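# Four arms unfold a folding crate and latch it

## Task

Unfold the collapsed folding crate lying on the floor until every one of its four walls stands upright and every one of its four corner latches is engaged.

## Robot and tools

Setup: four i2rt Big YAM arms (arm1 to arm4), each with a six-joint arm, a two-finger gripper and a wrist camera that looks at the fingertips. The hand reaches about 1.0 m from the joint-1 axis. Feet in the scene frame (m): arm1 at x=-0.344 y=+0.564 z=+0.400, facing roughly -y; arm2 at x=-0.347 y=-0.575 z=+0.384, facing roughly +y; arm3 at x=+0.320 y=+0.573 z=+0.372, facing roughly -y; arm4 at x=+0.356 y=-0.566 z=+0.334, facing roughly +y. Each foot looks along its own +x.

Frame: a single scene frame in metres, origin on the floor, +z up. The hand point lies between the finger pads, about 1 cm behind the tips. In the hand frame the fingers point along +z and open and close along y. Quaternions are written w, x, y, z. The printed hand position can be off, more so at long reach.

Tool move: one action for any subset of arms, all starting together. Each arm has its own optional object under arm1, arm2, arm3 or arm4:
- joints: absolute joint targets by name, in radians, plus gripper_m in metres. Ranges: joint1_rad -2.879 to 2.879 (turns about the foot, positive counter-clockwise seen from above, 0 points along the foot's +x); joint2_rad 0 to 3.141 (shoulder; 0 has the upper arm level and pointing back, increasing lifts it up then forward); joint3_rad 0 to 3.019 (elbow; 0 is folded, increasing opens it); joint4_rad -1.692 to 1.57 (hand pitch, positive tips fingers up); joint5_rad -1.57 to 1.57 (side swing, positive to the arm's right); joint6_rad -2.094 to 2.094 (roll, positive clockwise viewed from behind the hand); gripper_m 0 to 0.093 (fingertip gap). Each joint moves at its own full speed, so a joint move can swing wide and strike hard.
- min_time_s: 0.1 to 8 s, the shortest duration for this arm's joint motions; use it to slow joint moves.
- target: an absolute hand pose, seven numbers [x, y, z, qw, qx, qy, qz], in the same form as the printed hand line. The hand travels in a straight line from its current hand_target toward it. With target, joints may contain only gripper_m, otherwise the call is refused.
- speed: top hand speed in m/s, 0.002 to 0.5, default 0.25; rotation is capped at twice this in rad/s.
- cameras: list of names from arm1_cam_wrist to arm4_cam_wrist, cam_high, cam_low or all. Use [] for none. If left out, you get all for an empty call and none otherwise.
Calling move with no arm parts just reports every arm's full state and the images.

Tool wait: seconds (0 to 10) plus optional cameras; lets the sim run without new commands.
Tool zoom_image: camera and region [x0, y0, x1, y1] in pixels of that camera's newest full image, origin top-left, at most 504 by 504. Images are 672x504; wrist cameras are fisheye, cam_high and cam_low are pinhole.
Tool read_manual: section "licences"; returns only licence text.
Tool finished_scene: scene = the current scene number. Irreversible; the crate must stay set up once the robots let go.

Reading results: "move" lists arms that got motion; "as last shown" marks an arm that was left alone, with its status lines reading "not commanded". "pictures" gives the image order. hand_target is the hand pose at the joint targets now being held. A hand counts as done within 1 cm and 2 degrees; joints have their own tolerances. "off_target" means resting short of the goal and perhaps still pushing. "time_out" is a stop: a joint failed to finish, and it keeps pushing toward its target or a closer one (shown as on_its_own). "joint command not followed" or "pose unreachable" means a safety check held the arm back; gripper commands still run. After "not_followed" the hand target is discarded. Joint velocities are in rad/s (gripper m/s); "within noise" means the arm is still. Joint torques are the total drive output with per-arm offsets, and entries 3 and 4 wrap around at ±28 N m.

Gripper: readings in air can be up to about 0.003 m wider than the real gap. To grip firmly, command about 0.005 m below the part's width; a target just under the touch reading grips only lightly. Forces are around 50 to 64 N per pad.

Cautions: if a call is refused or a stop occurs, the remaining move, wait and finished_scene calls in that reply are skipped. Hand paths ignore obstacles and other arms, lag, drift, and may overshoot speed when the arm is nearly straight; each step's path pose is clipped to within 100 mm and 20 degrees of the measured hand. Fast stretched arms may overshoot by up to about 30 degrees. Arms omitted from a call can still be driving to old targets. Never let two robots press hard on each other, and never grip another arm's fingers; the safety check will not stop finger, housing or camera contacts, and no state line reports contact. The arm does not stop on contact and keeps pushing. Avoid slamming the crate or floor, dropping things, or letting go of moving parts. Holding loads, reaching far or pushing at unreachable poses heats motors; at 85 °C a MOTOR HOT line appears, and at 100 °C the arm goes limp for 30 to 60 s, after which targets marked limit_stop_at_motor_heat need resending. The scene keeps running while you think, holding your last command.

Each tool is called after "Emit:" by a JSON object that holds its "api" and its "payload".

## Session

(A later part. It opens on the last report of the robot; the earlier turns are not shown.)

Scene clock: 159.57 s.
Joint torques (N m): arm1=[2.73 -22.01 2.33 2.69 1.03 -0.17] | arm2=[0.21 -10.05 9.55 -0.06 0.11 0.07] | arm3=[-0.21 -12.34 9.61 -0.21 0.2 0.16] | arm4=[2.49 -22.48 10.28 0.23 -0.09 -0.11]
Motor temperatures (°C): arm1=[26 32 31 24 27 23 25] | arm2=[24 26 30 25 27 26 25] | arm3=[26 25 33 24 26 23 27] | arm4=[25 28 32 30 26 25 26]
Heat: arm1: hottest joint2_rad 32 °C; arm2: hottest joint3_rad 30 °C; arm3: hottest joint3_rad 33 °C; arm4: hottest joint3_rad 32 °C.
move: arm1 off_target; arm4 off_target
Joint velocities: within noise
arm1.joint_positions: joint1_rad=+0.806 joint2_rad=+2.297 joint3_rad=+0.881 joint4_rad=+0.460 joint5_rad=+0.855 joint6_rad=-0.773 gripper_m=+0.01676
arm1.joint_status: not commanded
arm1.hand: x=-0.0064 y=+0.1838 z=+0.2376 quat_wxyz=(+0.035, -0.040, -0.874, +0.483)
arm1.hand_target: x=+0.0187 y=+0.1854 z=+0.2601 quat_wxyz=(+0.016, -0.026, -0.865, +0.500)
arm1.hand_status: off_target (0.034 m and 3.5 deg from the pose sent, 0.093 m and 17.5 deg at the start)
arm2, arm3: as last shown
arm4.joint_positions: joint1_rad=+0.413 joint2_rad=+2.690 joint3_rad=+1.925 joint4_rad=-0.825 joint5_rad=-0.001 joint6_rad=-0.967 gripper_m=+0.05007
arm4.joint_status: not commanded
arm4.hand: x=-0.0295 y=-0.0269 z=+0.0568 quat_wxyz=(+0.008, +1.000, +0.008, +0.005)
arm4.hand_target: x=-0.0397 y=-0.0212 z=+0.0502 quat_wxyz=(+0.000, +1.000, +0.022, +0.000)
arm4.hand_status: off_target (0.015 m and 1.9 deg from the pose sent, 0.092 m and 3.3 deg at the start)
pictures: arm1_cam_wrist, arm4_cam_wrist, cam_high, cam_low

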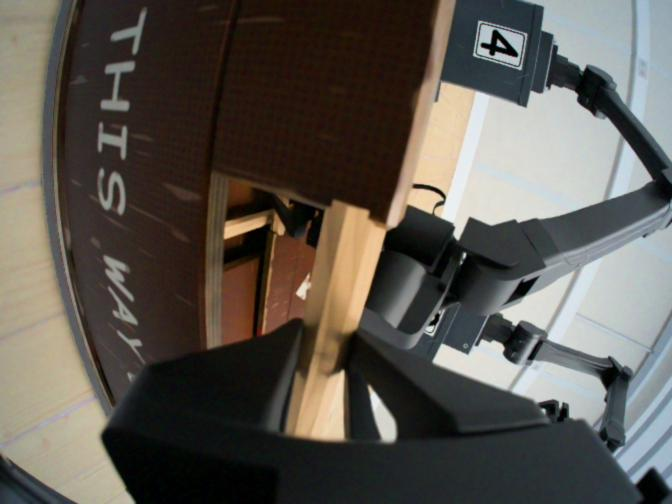

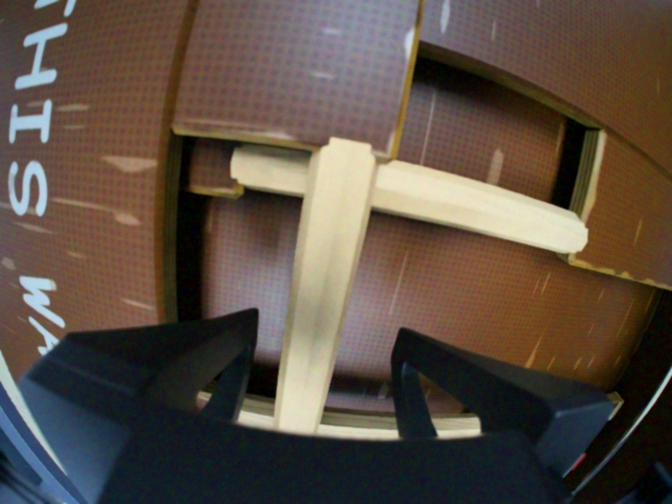

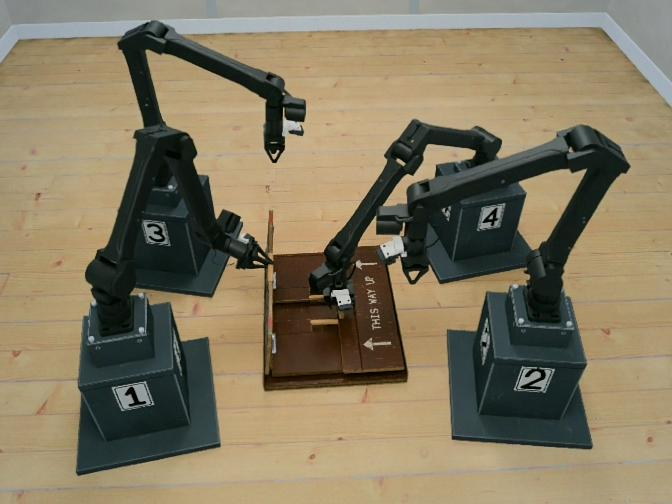

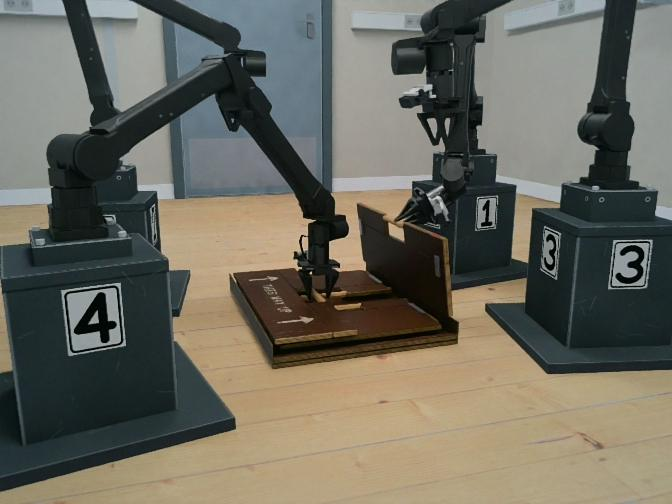

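Emit:
{"api": "move", "payload": {"arm4": {"joints": {"gripper_m": 0.011}}, "arm1": {"target": [0.022, 0.215, 0.262, -0.0172, 0.0246, 0.8191, -0.5735], "speed": 0.1}, "cameras": ["arm4_cam_wrist", "cam_low", "arm1_cam_wrist"]}}

Emit:
{"api": "zoom_image", "payload": {"camera": "cam_low", "region": [320, 180, 500, 370]}}

Scene clock: 162.97 s.
Joint torques (N m): arm1=[3.66 -21.01 1.76 3.3 1.47 -0.42] | arm2=[0.21 -10.11 9.57 -0.06 0.1 0.07] | arm3=[-0.21 -12.57 9.58 -0.14 0.2 0.16] | arm4=[2.32 -22.42 10.22 0.8 0.02 -0.11]
Motor temperatures (°C): arm1=[26 32 31 24 27 23 25] | arm2=[24 26 30 24 27 26 25] | arm3=[26 25 33 24 26 23 27] | arm4=[25 28 32 30 26 25 27]
Heat: arm1: hottest joint2_rad 32 °C; arm2: hottest joint3_rad 30 °C; arm3: hottest joint3_rad 33 °C; arm4: hottest joint3_rad 32 °C.
move: arm1 off_target; arm4 off_target
Joint velocities: within noise
arm1.joint_positions: joint1_rad=+0.884 joint2_rad=+2.375 joint3_rad=+0.848 joint4_rad=+0.683 joint5_rad=+1.024 joint6_rad=-0.800 gripper_m=+0.01668
arm1.joint_status: not commanded
arm1.hand: x=-0.0067 y=+0.2076 z=+0.2397 quat_wxyz=(+0.033, -0.050, -0.830, +0.555)
arm1.hand_target: x=+0.0213 y=+0.2147 z=+0.2612 quat_wxyz=(+0.019, -0.026, -0.819, +0.572)
arm1.hand_status: off_target (0.037 m and 4.2 deg from the pose sent, 0.049 m and 12.4 deg at the start)
arm2, arm3: as last shown
arm4.joint_positions: joint1_rad=+0.415 joint2_rad=+2.690 joint3_rad=+1.925 joint4_rad=-0.841 joint5_rad=-0.012 joint6_rad=-0.967 gripper_m=+0.01668
arm4.joint_status: gripper_m off_target (ended at +0.01672, target +0.01100)
arm4.hand: x=-0.0296 y=-0.0317 z=+0.0569 quat_wxyz=(+0.018, +1.000, +0.009, +0.005)
arm4.hand_target: x=-0.0414 y=-0.0228 z=+0.0503 quat_wxyz=(+0.002, +1.000, +0.022, -0.003)
arm4.hand_status: not commanded
pictures: arm1_cam_wrist, arm4_cam_wrist, cam_low

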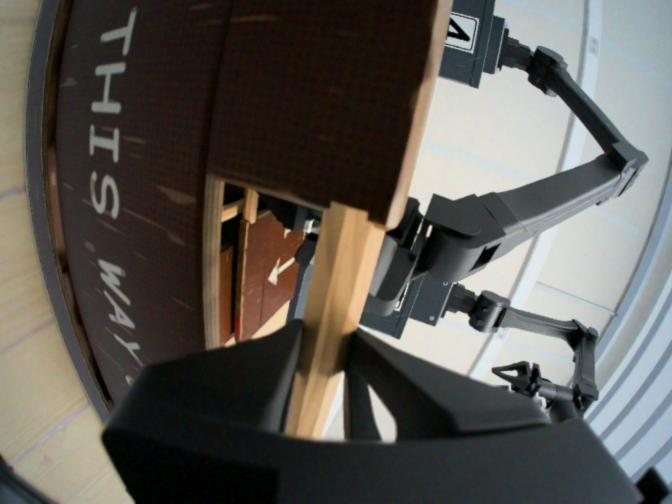

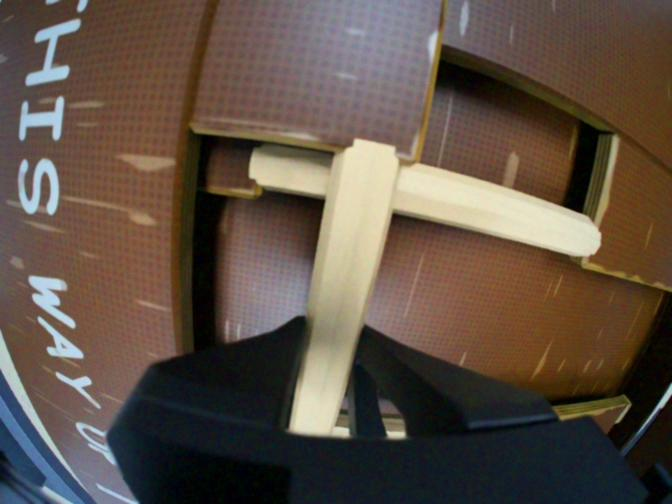

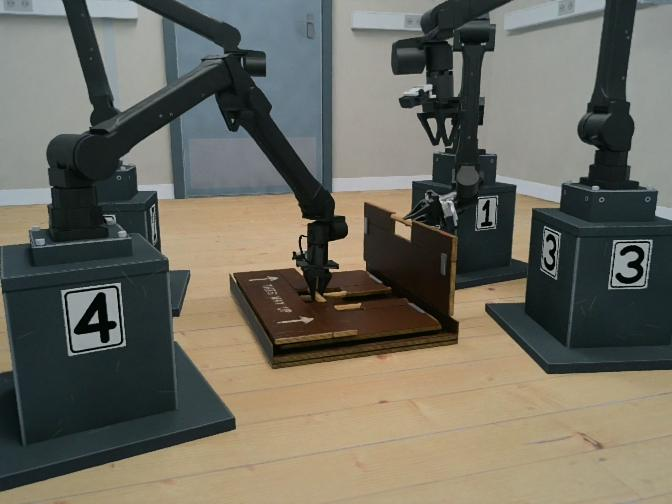

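Scaled by 2.653 from the camera's image (finer frame: 960x720).

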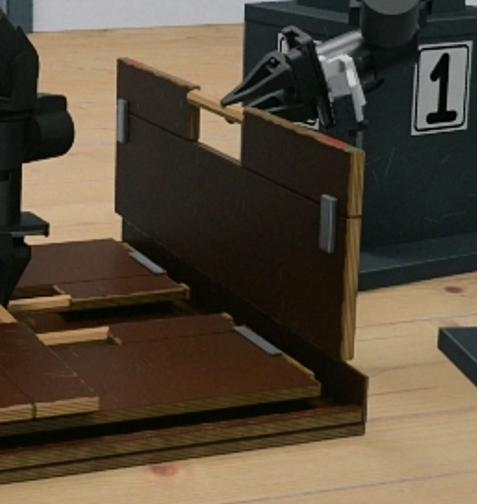

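Emit:
{"api": "move", "payload": {"arm4": {"target": [-0.041, -0.046, 0.1745, -0.195, 0.9806, 0.0216, -0.0043], "speed": 0.15}}}

Emit:
{"api": "move", "payload": {"arm4": {"target": [-0.038, -0.118, 0.2465, -0.3826, 0.9237, 0.0203, -0.0084], "speed": 0.15}}}

Emit:
{"api": "move", "payload": {"arm4": {"target": [-0.036, -0.183, 0.2705, -0.4999, 0.8658, 0.0191, -0.011], "speed": 0.15}, "cameras": ["arm4_cam_wrist", "cam_low", "cam_high", "arm3_cam_wrist"]}}

Scene clock: 173.87 s.
Joint torques (N m): arm1=[3.72 -20.89 1.59 3.3 1.42 -0.48] | arm2=[0.15 -10.05 9.57 -0.06 0.1 0.07] | arm3=[-0.03 -12.86 9.55 -0.13 0.19 0.16] | arm4=[2.37 -25.82 6.22 0.18 0.18 -0.09]
Motor temperatures (°C): arm1=[26 31 30 24 27 24 25] | arm2=[24 26 30 24 27 26 25] | arm3=[26 25 33 24 26 23 27] | arm4=[25 29 32 30 26 25 27]
Heat: arm1: hottest joint2_rad 31 °C; arm2: hottest joint3_rad 30 °C; arm3: hottest joint3_rad 33 °C; arm4: hottest joint3_rad 32 °C.
move: arm4 off_target
Joint velocities: within noise
arm1.joint_positions: joint1_rad=+0.884 joint2_rad=+2.375 joint3_rad=+0.848 joint4_rad=+0.684 joint5_rad=+1.024 joint6_rad=-0.800 gripper_m=+0.01668
arm1.joint_status: not commanded
arm1.hand: x=-0.0065 y=+0.2075 z=+0.2399 quat_wxyz=(+0.033, -0.050, -0.830, +0.555)
arm1.hand_target: x=+0.0214 y=+0.2146 z=+0.2613 quat_wxyz=(+0.018, -0.026, -0.819, +0.573)
arm1.hand_status: not commanded
arm2.joint_positions: joint1_rad=+0.064 joint2_rad=+1.393 joint3_rad=+0.953 joint4_rad=-1.154 joint5_rad=+0.007 joint6_rad=-0.159 gripper_m=+0.05013
arm2.joint_status: not commanded
arm2.hand: x=-0.3191 y=-0.2146 z=+0.4889 quat_wxyz=(+0.007, +0.737, -0.675, +0.010)
arm2.hand_target: x=-0.3186 y=-0.1992 z=+0.5003 quat_wxyz=(-0.003, +0.735, -0.678, +0.004)
arm2.hand_status: not commanded
arm3: as last shown
arm4.joint_positions: joint1_rad=+0.496 joint2_rad=+2.375 joint3_rad=+1.466 joint4_rad=-0.385 joint5_rad=+0.235 joint6_rad=-0.921 gripper_m=+0.01668
arm4.joint_status: not commanded
arm4.hand: x=-0.0288 y=-0.0496 z=+0.1433 quat_wxyz=(-0.179, +0.984, +0.010, +0.005)
arm4.hand_target: x=-0.0395 y=-0.0439 z=+0.1726 quat_wxyz=(-0.195, +0.980, +0.021, -0.004)
arm4.hand_status: off_target (0.034 m and 2.5 deg from the pose sent, 0.119 m and 24.6 deg at the start)
pictures: none

Scene clock: 175.77 s.
Joint torques (N m): arm1=[3.84 -21.01 1.7 3.29 1.45 -0.45] | arm2=[0.21 -10.05 9.58 -0.06 0.11 0.06] | arm3=[0.09 -12.75 9.69 -0.17 0.21 0.13] | arm4=[2.61 -21.48 5.5 1.4 0.64 -0.17]
Motor temperatures (°C): arm1=[26 31 30 24 27 24 25] | arm2=[24 26 30 24 27 26 25] | arm3=[26 25 33 24 26 23 27] | arm4=[25 29 32 30 26 25 27]
Heat: arm1: hottest joint2_rad 31 °C; arm2: hottest joint3_rad 30 °C; arm3: hottest joint3_rad 33 °C; arm4: hottest joint3_rad 32 °C.
move: arm4 off_target
Joint velocities: within noise
arm1, arm2: as last shown
arm3.joint_positions: joint1_rad=+0.094 joint2_rad=+1.527 joint3_rad=+1.118 joint4_rad=-1.198 joint5_rad=+0.011 joint6_rad=-0.203 gripper_m=+0.05013
arm3.joint_status: not commanded
arm3.hand: x=+0.2673 y=+0.1623 z=+0.4833 quat_wxyz=(+0.014, -0.678, -0.735, -0.013)
arm3.hand_target: x=+0.2674 y=+0.1490 z=+0.5008 quat_wxyz=(+0.004, -0.680, -0.733, +0.004)
arm3.hand_status: not commanded
arm4.joint_positions: joint1_rad=+0.652 joint2_rad=+2.141 joint3_rad=+1.067 joint4_rad=+0.049 joint5_rad=+0.536 joint6_rad=-0.886 gripper_m=+0.01649
arm4.joint_status: not commanded
arm4.hand: x=-0.0268 y=-0.1190 z=+0.2204 quat_wxyz=(-0.364, +0.931, +0.010, +0.001)
arm4.hand_target: x=-0.0377 y=-0.1155 z=+0.2461 quat_wxyz=(-0.384, +0.923, +0.020, -0.008)
arm4.hand_status: off_target (0.028 m and 2.8 deg from the pose sent, 0.124 m and 24.4 deg at the start)
pictures: none

Scene clock: 177.20 s.
Joint torques (N m): arm1=[3.19 -21.25 1.57 3.29 1.43 -0.47] | arm2=[0.15 -9.99 9.57 -0.06 0.1 0.07] | arm3=[-0.5 -12.75 9.46 -0.23 0.24 0.16] | arm4=[2.78 -19.78 4.1 1.92 0.86 -0.36]
Motor temperatures (°C): arm1=[26 31 30 24 27 24 25] | arm2=[24 26 30 24 27 26 25] | arm3=[26 25 33 24 26 23 27] | arm4=[25 29 31 30 26 25 27]
Heat: arm1: hottest joint2_rad 31 °C; arm2: hottest joint3_rad 30 °C; arm3: hottest joint3_rad 33 °C; arm4: hottest joint3_rad 31 °C.
move: arm4 off_target
Joint velocities: within noise
arm1, arm2, arm3: as last shown
arm4.joint_positions: joint1_rad=+0.806 joint2_rad=+2.110 joint3_rad=+0.871 joint4_rad=+0.377 joint5_rad=+0.787 joint6_rad=-0.881 gripper_m=+0.01632
arm4.joint_status: not commanded
arm4.hand: x=-0.0260 y=-0.1824 z=+0.2445 quat_wxyz=(-0.482, +0.876, +0.008, -0.004)
arm4.hand_target: x=-0.0371 y=-0.1815 z=+0.2707 quat_wxyz=(-0.501, +0.865, +0.019, -0.011)
arm4.hand_status: off_target (0.028 m and 2.8 deg from the pose sent, 0.082 m and 17.4 deg at the start)
pictures: arm3_cam_wrist, arm4_cam_wrist, cam_high, cam_low

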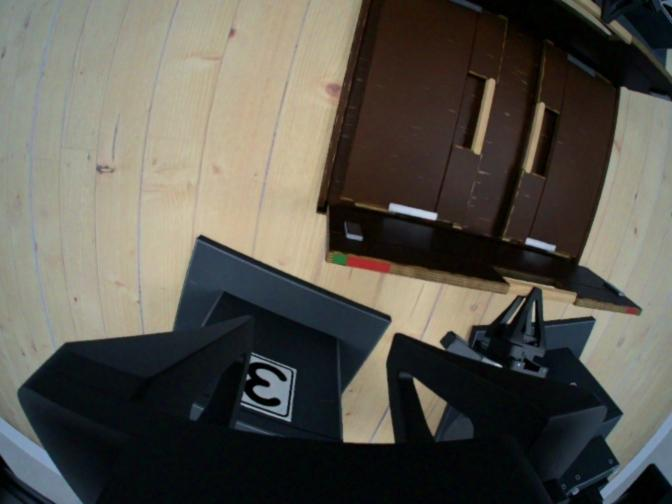

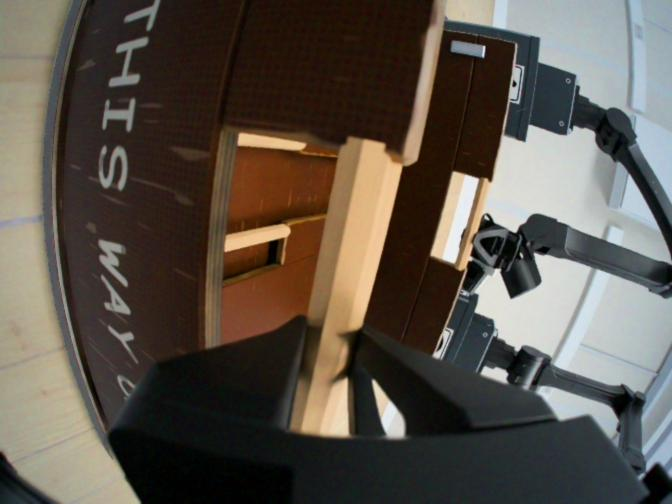

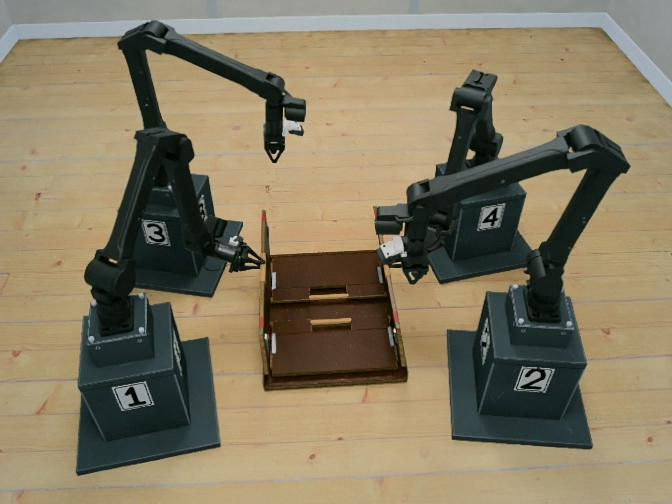

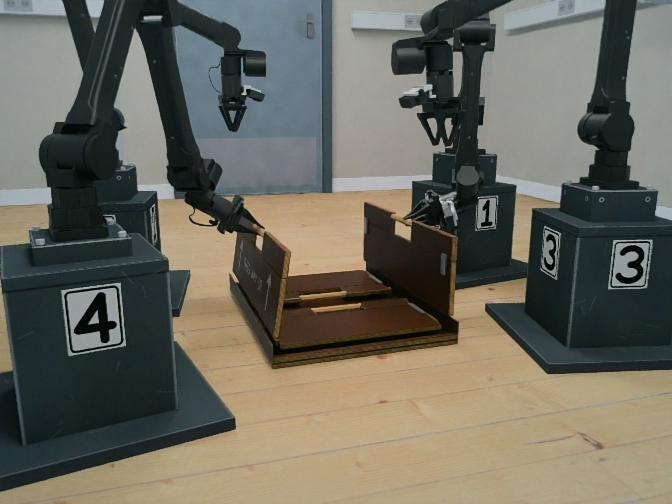

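Emit:
{"api": "zoom_image", "payload": {"camera": "arm3_cam_wrist", "region": [310, 0, 672, 330]}}

Emit:
{"api": "zoom_image", "payload": {"camera": "cam_high", "region": [250, 195, 430, 400]}}

Emit:
{"api": "zoom_image", "payload": {"camera": "cam_low", "region": [220, 190, 480, 380]}}

Scaled by 1.392 from the camera's image (finer frame: 960x720).

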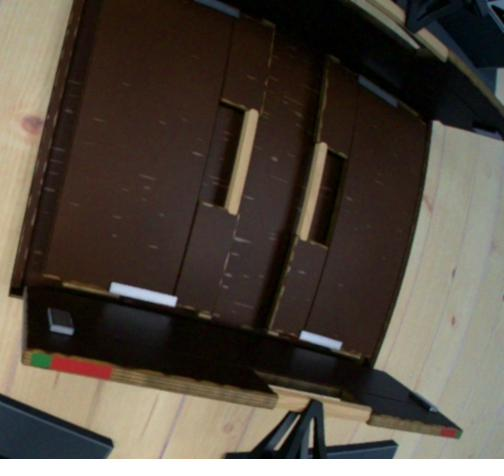

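Scaled by 2.459 from the camera's image (finer frame: 960x720).

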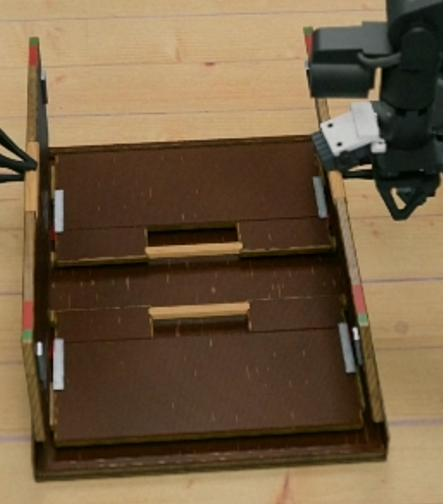

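Scaled by 1.938 from the camera's image (finer frame: 960x720).

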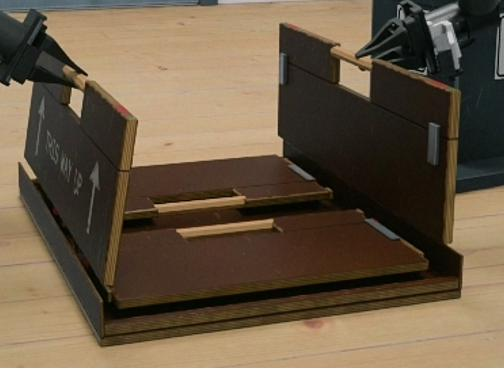

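Emit:
{"api": "move", "payload": {"arm4": {"target": [-0.036, -0.224, 0.271, -0.5735, 0.819, 0.018, -0.0126], "speed": 0.1}, "arm3": {"target": [0.0, -0.055, 0.16, 0, 0.7009, 0.7132, 0], "speed": 0.3, "joints": {"gripper_m": 0.05}}, "arm2": {"target": [-0.3, -0.1, 0.42, 0, 0.7331, -0.6801, 0], "speed": 0.3, "joints": {"gripper_m": 0.05}}, "cameras": ["arm2_cam_wrist", "arm3_cam_wrist", "cam_low", "cam_high"]}}

Scene clock: 191.63 s.
Joint torques (N m): arm1=[3.55 -20.84 1.59 3.26 1.42 -0.44] | arm2=[-0.79 -15.33 8.76 0.62 -0.14 -0.13] | arm3=[-0.62 -20.31 8.92 -0.21 -0.04 -0.06] | arm4=[4.19 -18.26 2.47 2.96 1.61 -0.49]
Motor temperatures (°C): arm1=[26 31 30 24 28 24 26] | arm2=[24 26 30 24 27 26 25] | arm3=[26 25 33 24 26 23 27] | arm4=[25 29 30 30 27 25 28]
Heat: arm1: hottest joint2_rad 31 °C; arm2: hottest joint3_rad 30 °C; arm3: hottest joint3_rad 33 °C; arm4: hottest joint3_rad 30 °C.
move: arm2 off_target; arm3 off_target; arm4 off_target
Joint velocities: within noise
arm1: as last shown
arm2.joint_positions: joint1_rad=+0.047 joint2_rad=+1.742 joint3_rad=+1.133 joint4_rad=-1.007 joint5_rad=+0.002 joint6_rad=-0.159 gripper_m=+0.05013
arm2.joint_status: all done
arm2.hand: x=-0.3054 y=-0.1217 z=+0.4103 quat_wxyz=(+0.017, +0.731, -0.682, +0.015)
arm2.hand_target: x=-0.3002 y=-0.1011 z=+0.4202 quat_wxyz=(+0.000, +0.732, -0.682, +0.000)
arm2.hand_status: off_target (0.024 m and 2.6 deg from the pose sent, 0.135 m and 1.6 deg at the start)
arm3.joint_positions: joint1_rad=-0.253 joint2_rad=+2.613 joint3_rad=+2.000 joint4_rad=-0.958 joint5_rad=+0.000 joint6_rad=-0.479 gripper_m=+0.05012
arm3.joint_status: all done
arm3.hand: x=+0.0066 y=-0.0465 z=+0.1655 quat_wxyz=(-0.001, -0.703, -0.711, -0.001)
arm3.hand_target: x=+0.0027 y=-0.0519 z=+0.1585 quat_wxyz=(-0.002, -0.701, -0.713, -0.002)
arm3.hand_status: off_target (0.012 m and 0.5 deg from the pose sent, 0.472 m and 4.2 deg at the start)
arm4.joint_positions: joint1_rad=+0.895 joint2_rad=+2.170 joint3_rad=+0.802 joint4_rad=+0.632 joint5_rad=+0.947 joint6_rad=-0.923 gripper_m=+0.01624
arm4.joint_status: not commanded
arm4.hand: x=-0.0251 y=-0.2147 z=+0.2473 quat_wxyz=(-0.551, +0.834, +0.003, -0.010)
arm4.hand_target: x=-0.0361 y=-0.2228 z=+0.2700 quat_wxyz=(-0.572, +0.820, +0.017, -0.012)
arm4.hand_status: off_target (0.028 m and 3.6 deg from the pose sent, 0.050 m and 12.5 deg at the start)
pictures: arm2_cam_wrist, arm3_cam_wrist, cam_high, cam_low

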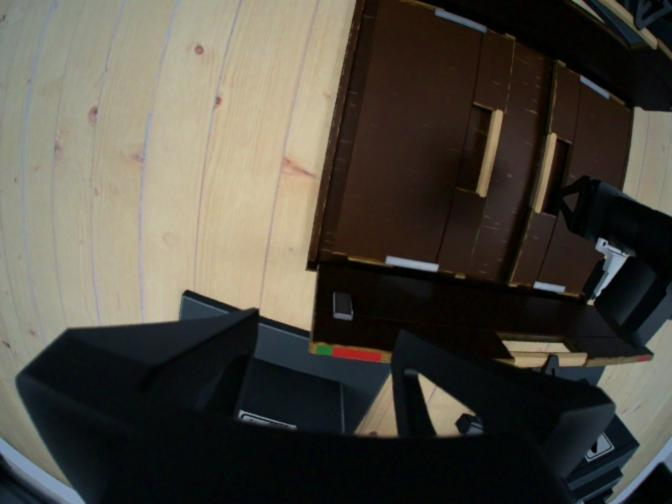

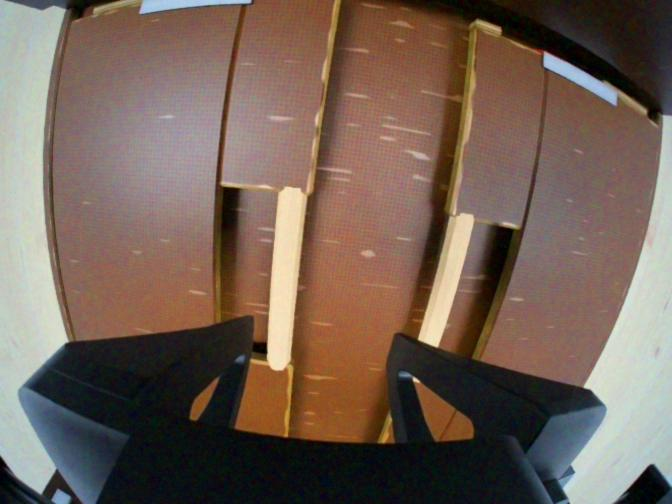

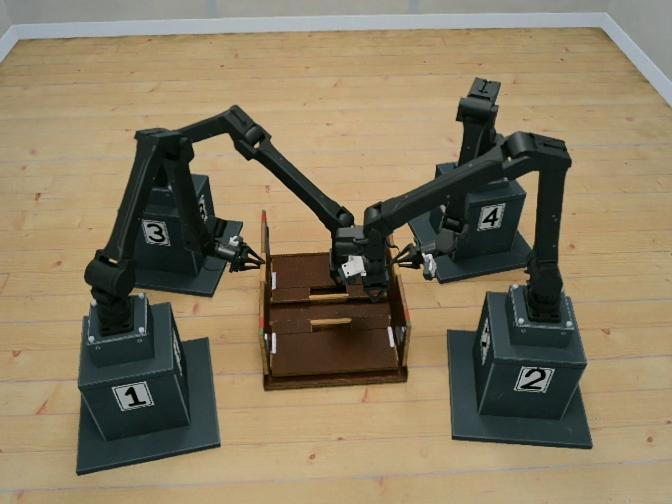

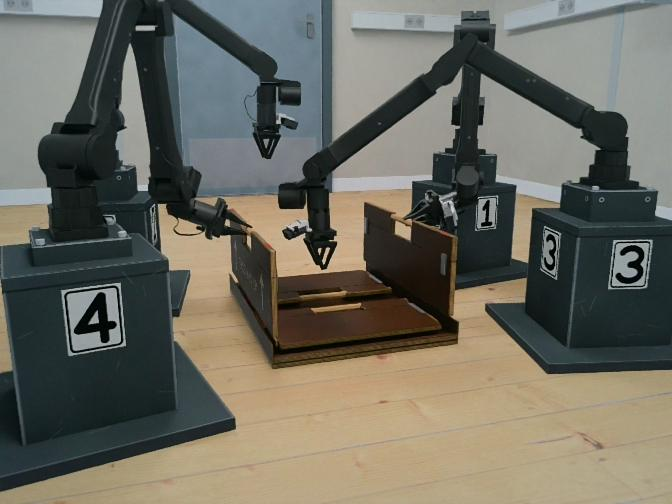

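Emit:
{"api": "move", "payload": {"arm3": {"target": [0.0226, -0.016, 0.042, 0, 0.6832, 0.7302, 0], "speed": 0.15}, "cameras": ["arm3_cam_wrist", "cam_low"]}}

Scene clock: 199.47 s.
Joint torques (N m): arm1=[3.6 -20.84 1.72 3.28 1.43 -0.46] | arm2=[-0.85 -15.27 8.75 0.62 -0.15 -0.13] | arm3=[-0.79 -19.66 5.45 0.83 0.18 -0.02] | arm4=[4.19 -18.26 2.47 2.96 1.61 -0.49]
Motor temperatures (°C): arm1=[26 31 30 24 28 24 26] | arm2=[24 26 30 24 27 26 25] | arm3=[26 27 34 24 26 23 27] | arm4=[25 29 30 31 29 25 28]
Heat: arm1: hottest joint2_rad 31 °C; arm2: hottest joint3_rad 30 °C; arm3: hottest joint3_rad 34 °C; arm4: hottest joint4_rad 31 °C.
move: arm3 off_target
Joint velocities: within noise
arm1, arm2, arm4: as last shown
arm3.joint_positions: joint1_rad=-0.255 joint2_rad=+2.751 joint3_rad=+1.946 joint4_rad=-0.754 joint5_rad=+0.000 joint6_rad=-0.523 gripper_m=+0.05012
arm3.joint_status: not commanded
arm3.hand: x=+0.0195 y=-0.0194 z=+0.0591 quat_wxyz=(-0.003, -0.688, -0.726, +0.004)
arm3.hand_target: x=+0.0224 y=-0.0143 z=+0.0432 quat_wxyz=(+0.000, -0.684, -0.729, +0.000)
arm3.hand_status: off_target (0.018 m and 1.0 deg from the pose sent, 0.128 m and 3.2 deg at the start)

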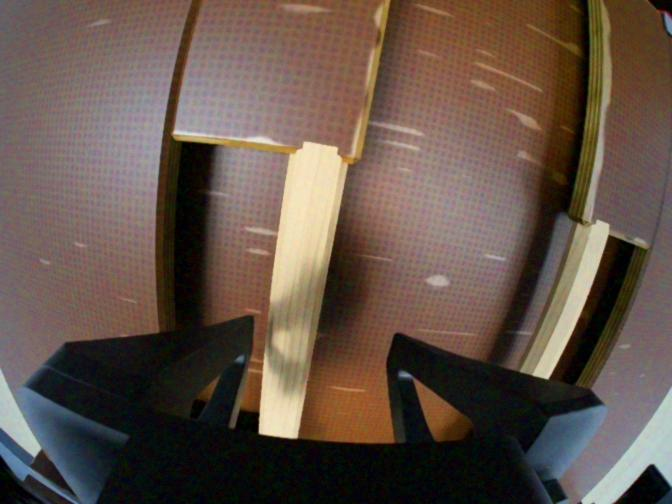

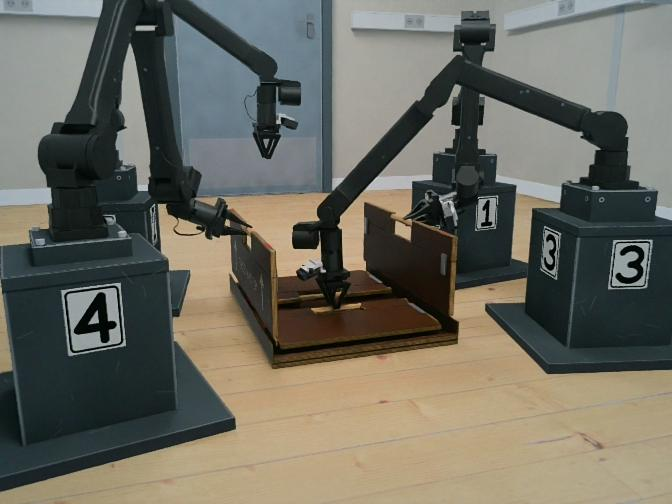

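Emit:
{"api": "zoom_image", "payload": {"camera": "arm3_cam_wrist", "region": [180, 130, 460, 450]}}

Scaled by 1.575 from the camera's image (finer frame: 960x720).

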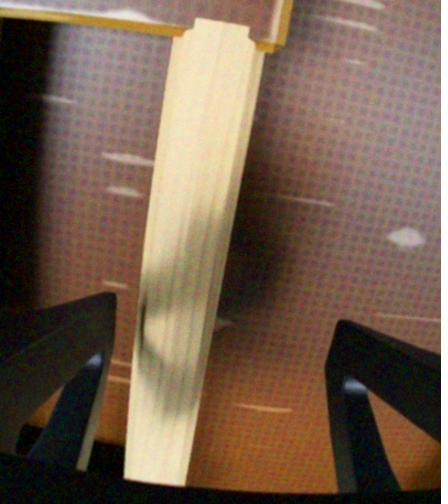

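Emit:
{"api": "move", "payload": {"arm3": {"target": [0.031, -0.016, 0.042, 0, 0.6832, 0.7302, 0], "speed": 0.1, "joints": {"gripper_m": 0.011}}, "cameras": ["arm3_cam_wrist"]}}

Scene clock: 206.67 s.
Joint torques (N m): arm1=[3.14 -20.84 1.61 3.3 1.42 -0.44] | arm2=[-0.79 -15.33 8.75 0.64 -0.15 -0.13] | arm3=[-0.15 -20.54 4.52 1.2 0.16 0.07] | arm4=[4.25 -18.26 2.47 2.95 1.61 -0.49]
Motor temperatures (°C): arm1=[26 31 29 24 28 24 26] | arm2=[24 26 30 24 27 26 25] | arm3=[26 27 33 24 26 23 27] | arm4=[25 30 30 31 30 25 28]
Heat: arm1: hottest joint2_rad 31 °C; arm2: hottest joint3_rad 30 °C; arm3: hottest joint3_rad 33 °C; arm4: hottest joint4_rad 31 °C.
move: arm3 off_target
Joint velocities: within noise
arm1, arm2, arm4: as last shown
arm3.joint_positions: joint1_rad=-0.241 joint2_rad=+2.753 joint3_rad=+1.944 joint4_rad=-0.761 joint5_rad=-0.007 joint6_rad=-0.523 gripper_m=+0.01315
arm3.joint_status: all done
arm3.hand: x=+0.0302 y=-0.0214 z=+0.0577 quat_wxyz=(-0.005, -0.683, -0.730, -0.001)
arm3.hand_target: x=+0.0360 y=-0.0169 z=+0.0417 quat_wxyz=(-0.003, -0.681, -0.732, -0.002)
arm3.hand_status: off_target (0.017 m and 0.6 deg from the pose sent, 0.021 m and 1.0 deg at the start)

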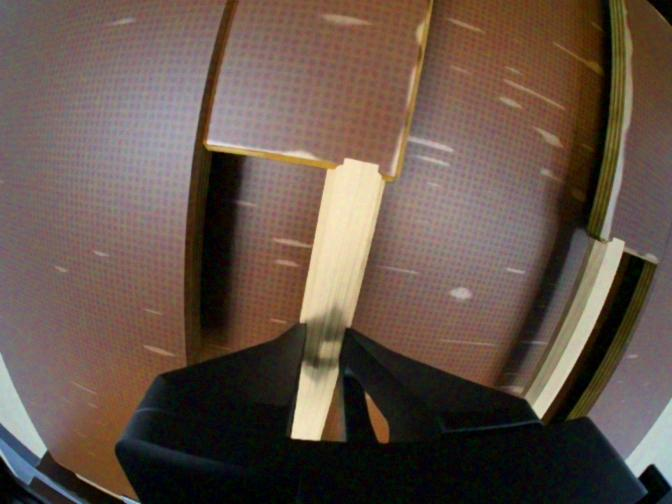

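Emit:
{"api": "move", "payload": {"arm3": {"target": [0.060, -0.02, 0.177, -0.1069, 0.6748, 0.7212, -0.1142], "speed": 0.15, "joints": {"gripper_m": 0.006}}}}

Emit:
{"api": "move", "payload": {"arm3": {"target": [0.132, -0.018, 0.249, -0.2111, 0.6498, 0.6945, -0.2256], "speed": 0.15}, "cameras": ["arm3_cam_wrist", "cam_low", "cam_high"]}}

Scene clock: 225.23 s.
Joint torques (N m): arm1=[3.66 -21.07 1.7 3.12 1.37 -0.45] | arm2=[-0.79 -15.33 8.75 0.64 -0.14 -0.12] | arm3=[0.09 -21.42 4.27 0.31 0.32 0.12] | arm4=[4.25 -18.26 2.47 2.95 1.62 -0.49]
Motor temperatures (°C): arm1=[26 31 29 24 28 24 26] | arm2=[24 26 30 24 27 26 25] | arm3=[26 27 32 24 26 23 28] | arm4=[25 30 29 31 31 25 28]
Heat: arm1: hottest joint2_rad 31 °C; arm2: hottest joint3_rad 30 °C; arm3: hottest joint3_rad 32 °C; arm4: hottest joint4_rad 31 °C.
move: arm3 done
Joint velocities: within noise
arm1, arm2, arm4: as last shown
arm3.joint_positions: joint1_rad=-0.129 joint2_rad=+2.447 joint3_rad=+1.633 joint4_rad=-0.616 joint5_rad=+0.290 joint6_rad=-0.436 gripper_m=+0.00616
arm3.joint_status: all done
arm3.hand: x=+0.0535 y=-0.0233 z=+0.1751 quat_wxyz=(+0.105, -0.673, -0.722, +0.118)
arm3.hand_target: x=+0.0567 y=-0.0199 z=+0.1772 quat_wxyz=(+0.108, -0.673, -0.723, +0.115)
arm3.hand_status: done (0.008 m and 0.6 deg from the pose sent, 0.123 m and 18.5 deg at the start)
pictures: none

Scene clock: 227.03 s.
Joint torques (N m): arm1=[3.37 -20.89 1.69 3.21 1.43 -0.42] | arm2=[-0.79 -15.27 8.76 0.62 -0.15 -0.13] | arm3=[-0.32 -20.42 4.12 0.68 0.64 0.19] | arm4=[4.19 -18.26 2.47 2.95 1.61 -0.49]
Motor temperatures (°C): arm1=[26 31 29 24 28 24 26] | arm2=[24 26 30 24 27 26 25] | arm3=[26 27 32 24 26 23 28] | arm4=[25 30 29 31 31 25 28]
Heat: arm1: hottest joint2_rad 31 °C; arm2: hottest joint3_rad 30 °C; arm3: hottest joint3_rad 32 °C; arm4: hottest joint4_rad 31 °C.
move: arm3 done
Joint velocities: arm1=[0.005 -0.005 0.002 -0.007 0.154 -0.022 0.001] | arm2=[within noise] | arm3=[within noise] | arm4=[within noise]
arm1, arm2, arm4: as last shown
arm3.joint_positions: joint1_rad=+0.063 joint2_rad=+2.300 joint3_rad=+1.475 joint4_rad=-0.595 joint5_rad=+0.614 joint6_rad=-0.273 gripper_m=+0.00615
arm3.joint_status: not commanded
arm3.hand: x=+0.1275 y=-0.0205 z=+0.2441 quat_wxyz=(+0.213, -0.648, -0.697, +0.223)
arm3.hand_target: x=+0.1299 y=-0.0184 z=+0.2488 quat_wxyz=(+0.213, -0.650, -0.694, +0.226)
arm3.hand_status: done (0.007 m and 0.5 deg from the pose sent, 0.108 m and 17.8 deg at the start)
pictures: arm3_cam_wrist, cam_high, cam_low

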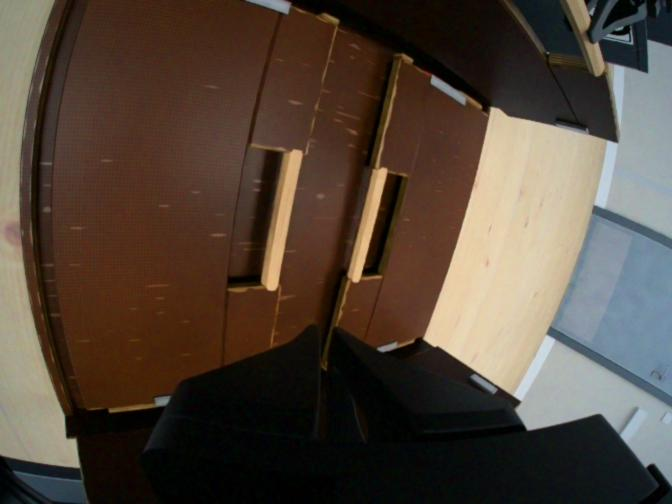

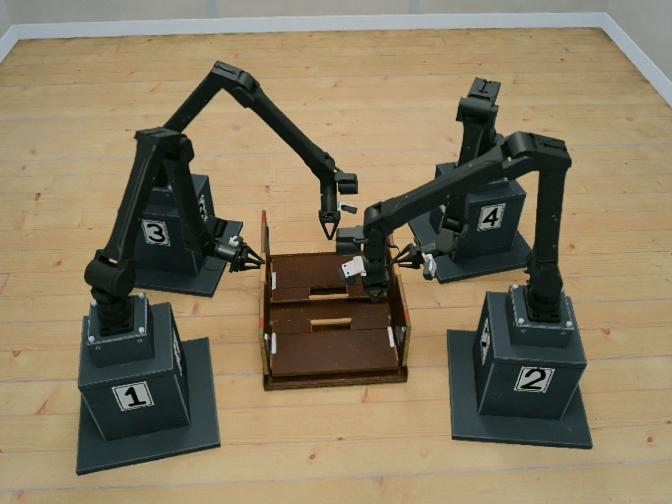

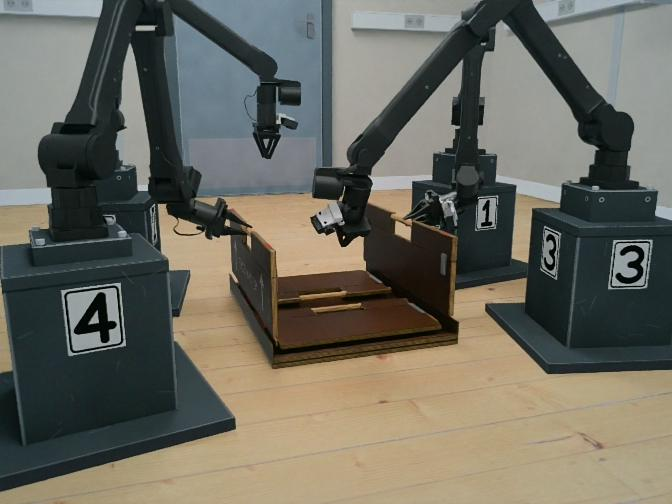

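Emit:
{"api": "move", "payload": {"arm3": {"target": [0.033, -0.016, 0.09, 0, 0.6832, 0.7302, 0], "speed": 0.25, "joints": {"gripper_m": 0.05}}}}

Emit:
{"api": "move", "payload": {"arm3": {"target": [0.033, -0.016, 0.028, 0, 0.6832, 0.7302, 0], "speed": 0.12}, "cameras": ["arm3_cam_wrist", "cam_low"]}}

Scene clock: 232.53 s.
Joint torques (N m): arm1=[3.25 -21.01 1.62 3.1 1.46 -0.45] | arm2=[-0.85 -15.33 8.75 0.64 -0.14 -0.12] | arm3=[-0.56 -19.14 7.51 -0.14 -0.07 -0.05] | arm4=[4.25 -18.26 2.47 2.95 1.61 -0.49]
Motor temperatures (°C): arm1=[26 31 29 24 28 24 26] | arm2=[24 26 30 24 27 26 25] | arm3=[26 28 32 24 26 23 27] | arm4=[25 30 28 31 31 25 28]
Heat: arm1: hottest joint2_rad 31 °C; arm2: hottest joint3_rad 30 °C; arm3: hottest joint3_rad 32 °C; arm4: hottest joint4_rad 31 °C.
move: arm3 off_target
Joint velocities: within noise
arm1.joint_positions: joint1_rad=+0.884 joint2_rad=+2.375 joint3_rad=+0.848 joint4_rad=+0.684 joint5_rad=+1.024 joint6_rad=-0.800 gripper_m=+0.01668
arm1.joint_status: not commanded
arm1.hand: x=-0.0065 y=+0.2075 z=+0.2399 quat_wxyz=(+0.033, -0.050, -0.830, +0.555)
arm1.hand_target: x=+0.0214 y=+0.2146 z=+0.2613 quat_wxyz=(+0.018, -0.026, -0.819, +0.573)
arm1.hand_status: not commanded
arm2, arm4: as last shown
arm3.joint_positions: joint1_rad=-0.235 joint2_rad=+2.631 joint3_rad=+1.817 joint4_rad=-0.745 joint5_rad=+0.008 joint6_rad=-0.500 gripper_m=+0.04988
arm3.joint_status: all done
arm3.hand: x=+0.0365 y=-0.0113 z=+0.1010 quat_wxyz=(+0.001, -0.689, -0.725, +0.006)
arm3.hand_target: x=+0.0356 y=-0.0146 z=+0.0907 quat_wxyz=(+0.000, -0.685, -0.728, +0.002)
arm3.hand_status: off_target (0.012 m and 1.1 deg from the pose sent, 0.181 m and 35.9 deg at the start)
pictures: none

Scene clock: 233.90 s.
Joint torques (N m): arm1=[3.84 -20.54 1.68 3.22 1.4 -0.46] | arm2=[-0.85 -15.27 8.76 0.64 -0.15 -0.12] | arm3=[-1.03 -20.01 7.02 0.42 -0.06 -0.05] | arm4=[4.25 -18.26 2.47 2.97 1.61 -0.49]
Motor temperatures (°C): arm1=[26 31 29 24 28 24 26] | arm2=[24 26 30 24 27 26 25] | arm3=[26 28 32 24 26 23 27] | arm4=[25 30 28 31 31 25 28]
Heat: arm1: hottest joint2_rad 31 °C; arm2: hottest joint3_rad 30 °C; arm3: hottest joint3_rad 32 °C; arm4: hottest joint4_rad 31 °C.
move: arm3 off_target
Joint velocities: within noise
arm1, arm2, arm4: as last shown
arm3.joint_positions: joint1_rad=-0.238 joint2_rad=+2.777 joint3_rad=+1.924 joint4_rad=-0.728 joint5_rad=+0.006 joint6_rad=-0.509 gripper_m=+0.04988
arm3.joint_status: not commanded
arm3.hand: x=+0.0359 y=-0.0089 z=+0.0370 quat_wxyz=(+0.004, -0.687, -0.727, -0.005)
arm3.hand_target: x=+0.0316 y=-0.0142 z=+0.0280 quat_wxyz=(+0.000, -0.684, -0.729, +0.000)
arm3.hand_status: off_target (0.012 m and 0.9 deg from the pose sent, 0.073 m and 1.1 deg at the start)

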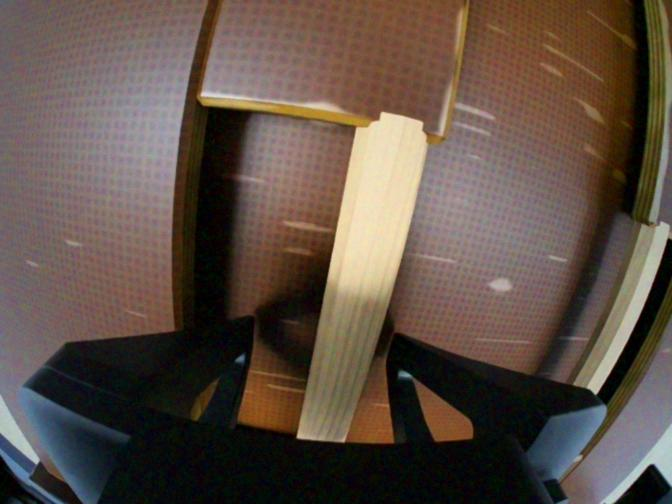

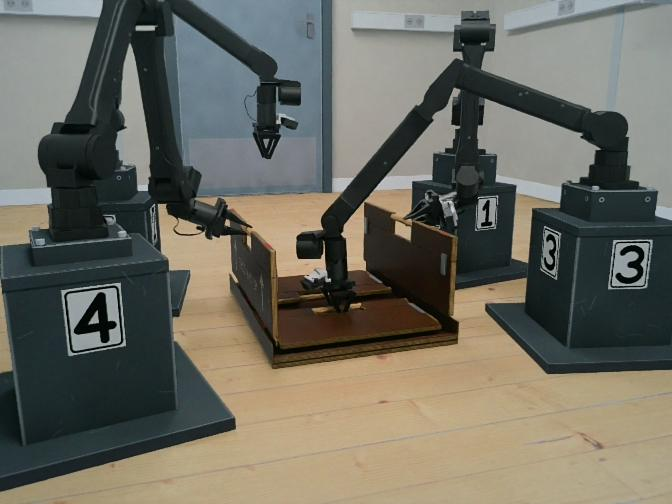

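Emit:
{"api": "move", "payload": {"arm3": {"target": [0.0235, -0.016, 0.028, 0, 0.6832, 0.7302, 0], "speed": 0.1, "joints": {"gripper_m": 0.011}}, "cameras": ["arm3_cam_wrist"]}}

Scene clock: 238.10 s.
Joint torques (N m): arm1=[3.31 -20.89 1.73 3.3 1.39 -0.47] | arm2=[-0.79 -15.27 8.75 0.62 -0.14 -0.13] | arm3=[-1.03 -19.66 8.08 0.06 -0.01 -0.21] | arm4=[4.19 -18.2 2.47 2.95 1.61 -0.49]
Motor temperatures (°C): arm1=[26 31 29 24 28 24 26] | arm2=[24 26 30 24 27 26 25] | arm3=[26 28 32 24 26 23 27] | arm4=[25 30 28 31 32 25 28]
Heat: arm1: hottest joint2_rad 31 °C; arm2: hottest joint3_rad 30 °C; arm3: hottest joint3_rad 32 °C; arm4: hottest joint5_rad 32 °C.
move: arm3 off_target
Joint velocities: within noise
arm1, arm2, arm4: as last shown
arm3.joint_positions: joint1_rad=-0.245 joint2_rad=+2.779 joint3_rad=+1.931 joint4_rad=-0.728 joint5_rad=+0.005 joint6_rad=-0.506 gripper_m=+0.01688
arm3.joint_status: gripper_m off_target (ended at +0.01690, target +0.01100)
arm3.hand: x=+0.0306 y=-0.0091 z=+0.0376 quat_wxyz=(+0.002, -0.691, -0.723, -0.003)
arm3.hand_target: x=+0.0244 y=-0.0155 z=+0.0286 quat_wxyz=(+0.000, -0.683, -0.730, +0.001)
arm3.hand_status: off_target (0.014 m and 1.3 deg from the pose sent, 0.017 m and 0.9 deg at the start)

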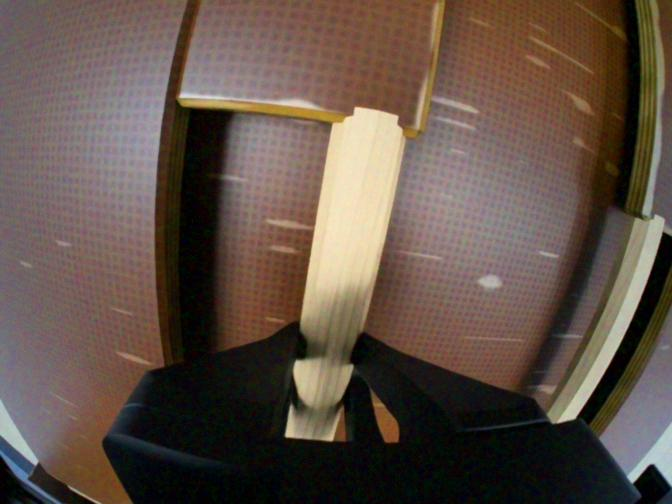

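Emit:
{"api": "move", "payload": {"arm3": {"target": [0.060, -0.012, 0.157, -0.1069, 0.6748, 0.7212, -0.1142], "speed": 0.15, "joints": {"gripper_m": 0.007}}}}

Emit:
{"api": "move", "payload": {"arm3": {"target": [0.132, -0.008, 0.23, -0.2111, 0.6498, 0.6945, -0.2256], "speed": 0.15}, "cameras": ["arm3_cam_wrist", "cam_low", "cam_high"]}}

Scene clock: 241.77 s.
Joint torques (N m): arm1=[3.49 -20.84 1.65 3.26 1.41 -0.46] | arm2=[-0.85 -15.27 8.76 0.64 -0.14 -0.12] | arm3=[0.09 -24.12 3.4 -0.03 0.18 -0.16] | arm4=[4.19 -18.26 2.47 2.95 1.62 -0.48]
Motor temperatures (°C): arm1=[26 31 29 24 28 24 26] | arm2=[24 26 30 24 27 26 25] | arm3=[26 28 32 24 26 23 27] | arm4=[25 30 28 31 32 25 28]
Heat: arm1: hottest joint2_rad 31 °C; arm2: hottest joint3_rad 30 °C; arm3: hottest joint3_rad 32 °C; arm4: hottest joint5_rad 32 °C.
move: arm3 off_target
Joint velocities: within noise
arm1: as last shown
arm2.joint_positions: joint1_rad=+0.047 joint2_rad=+1.742 joint3_rad=+1.133 joint4_rad=-1.007 joint5_rad=+0.002 joint6_rad=-0.159 gripper_m=+0.05013
arm2.joint_status: not commanded
arm2.hand: x=-0.3054 y=-0.1217 z=+0.4103 quat_wxyz=(+0.017, +0.731, -0.682, +0.015)
arm2.hand_target: x=-0.3002 y=-0.1011 z=+0.4202 quat_wxyz=(+0.000, +0.732, -0.682, +0.000)
arm2.hand_status: not commanded
arm3.joint_positions: joint1_rad=-0.138 joint2_rad=+2.510 joint3_rad=+1.621 joint4_rad=-0.555 joint5_rad=+0.293 joint6_rad=-0.405 gripper_m=+0.01688
arm3.joint_status: gripper_m off_target (ended at +0.01687, target +0.00700)
arm3.hand: x=+0.0524 y=-0.0079 z=+0.1345 quat_wxyz=(+0.108, -0.687, -0.710, +0.114)
arm3.hand_target: x=+0.0582 y=-0.0153 z=+0.1567 quat_wxyz=(+0.105, -0.675, -0.720, +0.120)
arm3.hand_status: off_target (0.024 m and 1.9 deg from the pose sent, 0.123 m and 18.1 deg at the start)
arm4.joint_positions: joint1_rad=+0.895 joint2_rad=+2.170 joint3_rad=+0.802 joint4_rad=+0.632 joint5_rad=+0.947 joint6_rad=-0.923 gripper_m=+0.01624
arm4.joint_status: not commanded
arm4.hand: x=-0.0251 y=-0.2147 z=+0.2473 quat_wxyz=(-0.551, +0.834, +0.003, -0.010)
arm4.hand_target: x=-0.0361 y=-0.2228 z=+0.2700 quat_wxyz=(-0.572, +0.820, +0.017, -0.012)
arm4.hand_status: not commanded
pictures: none

Scene clock: 243.37 s.
Joint torques (N m): arm1=[3.66 -20.72 1.69 3.18 1.4 -0.49] | arm2=[-0.79 -15.27 8.76 0.65 -0.14 -0.12] | arm3=[0.73 -22.07 3.64 -0.35 0.42 -0.17] | arm4=[4.19 -18.26 2.47 2.96 1.61 -0.49]
Motor temperatures (°C): arm1=[26 31 29 24 28 24 26] | arm2=[24 26 30 24 27 26 25] | arm3=[26 28 31 24 26 23 28] | arm4=[25 30 28 31 32 25 28]
Heat: arm1: hottest joint2_rad 31 °C; arm2: hottest joint3_rad 30 °C; arm3: hottest joint3_rad 31 °C; arm4: hottest joint5_rad 32 °C.
move: arm3 off_target
Joint velocities: within noise
arm1, arm2, arm4: as last shown
arm3.joint_positions: joint1_rad=+0.043 joint2_rad=+2.341 joint3_rad=+1.440 joint4_rad=-0.514 joint5_rad=+0.611 joint6_rad=-0.243 gripper_m=+0.01649
arm3.joint_status: not commanded
arm3.hand: x=+0.1183 y=-0.0051 z=+0.2121 quat_wxyz=(+0.210, -0.666, -0.680, +0.225)
arm3.hand_target: x=+0.1309 y=-0.0086 z=+0.2291 quat_wxyz=(+0.209, -0.651, -0.695, +0.225)
arm3.hand_status: off_target (0.023 m and 2.5 deg from the pose sent, 0.124 m and 18.0 deg at the start)
pictures: arm3_cam_wrist, cam_high, cam_low

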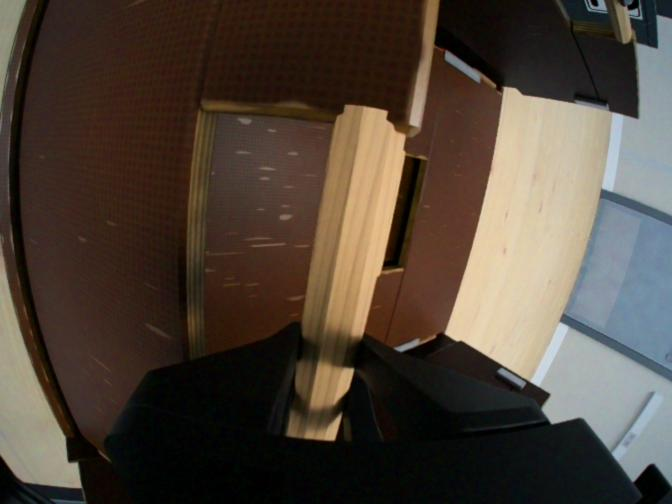

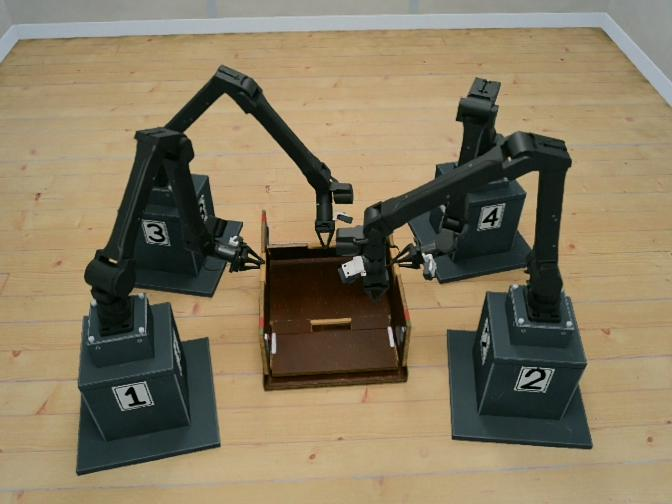

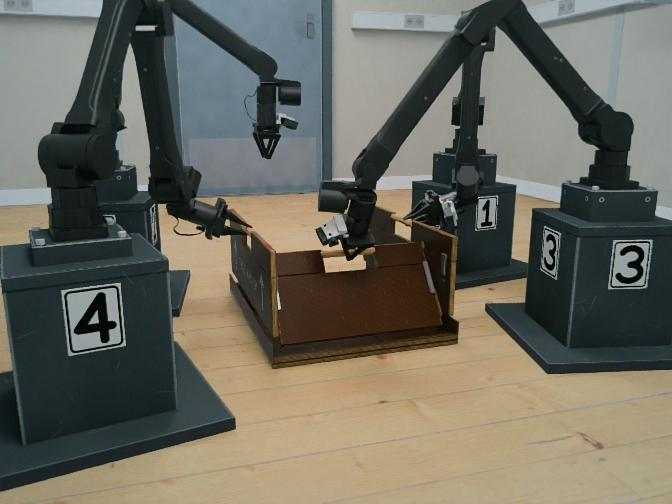

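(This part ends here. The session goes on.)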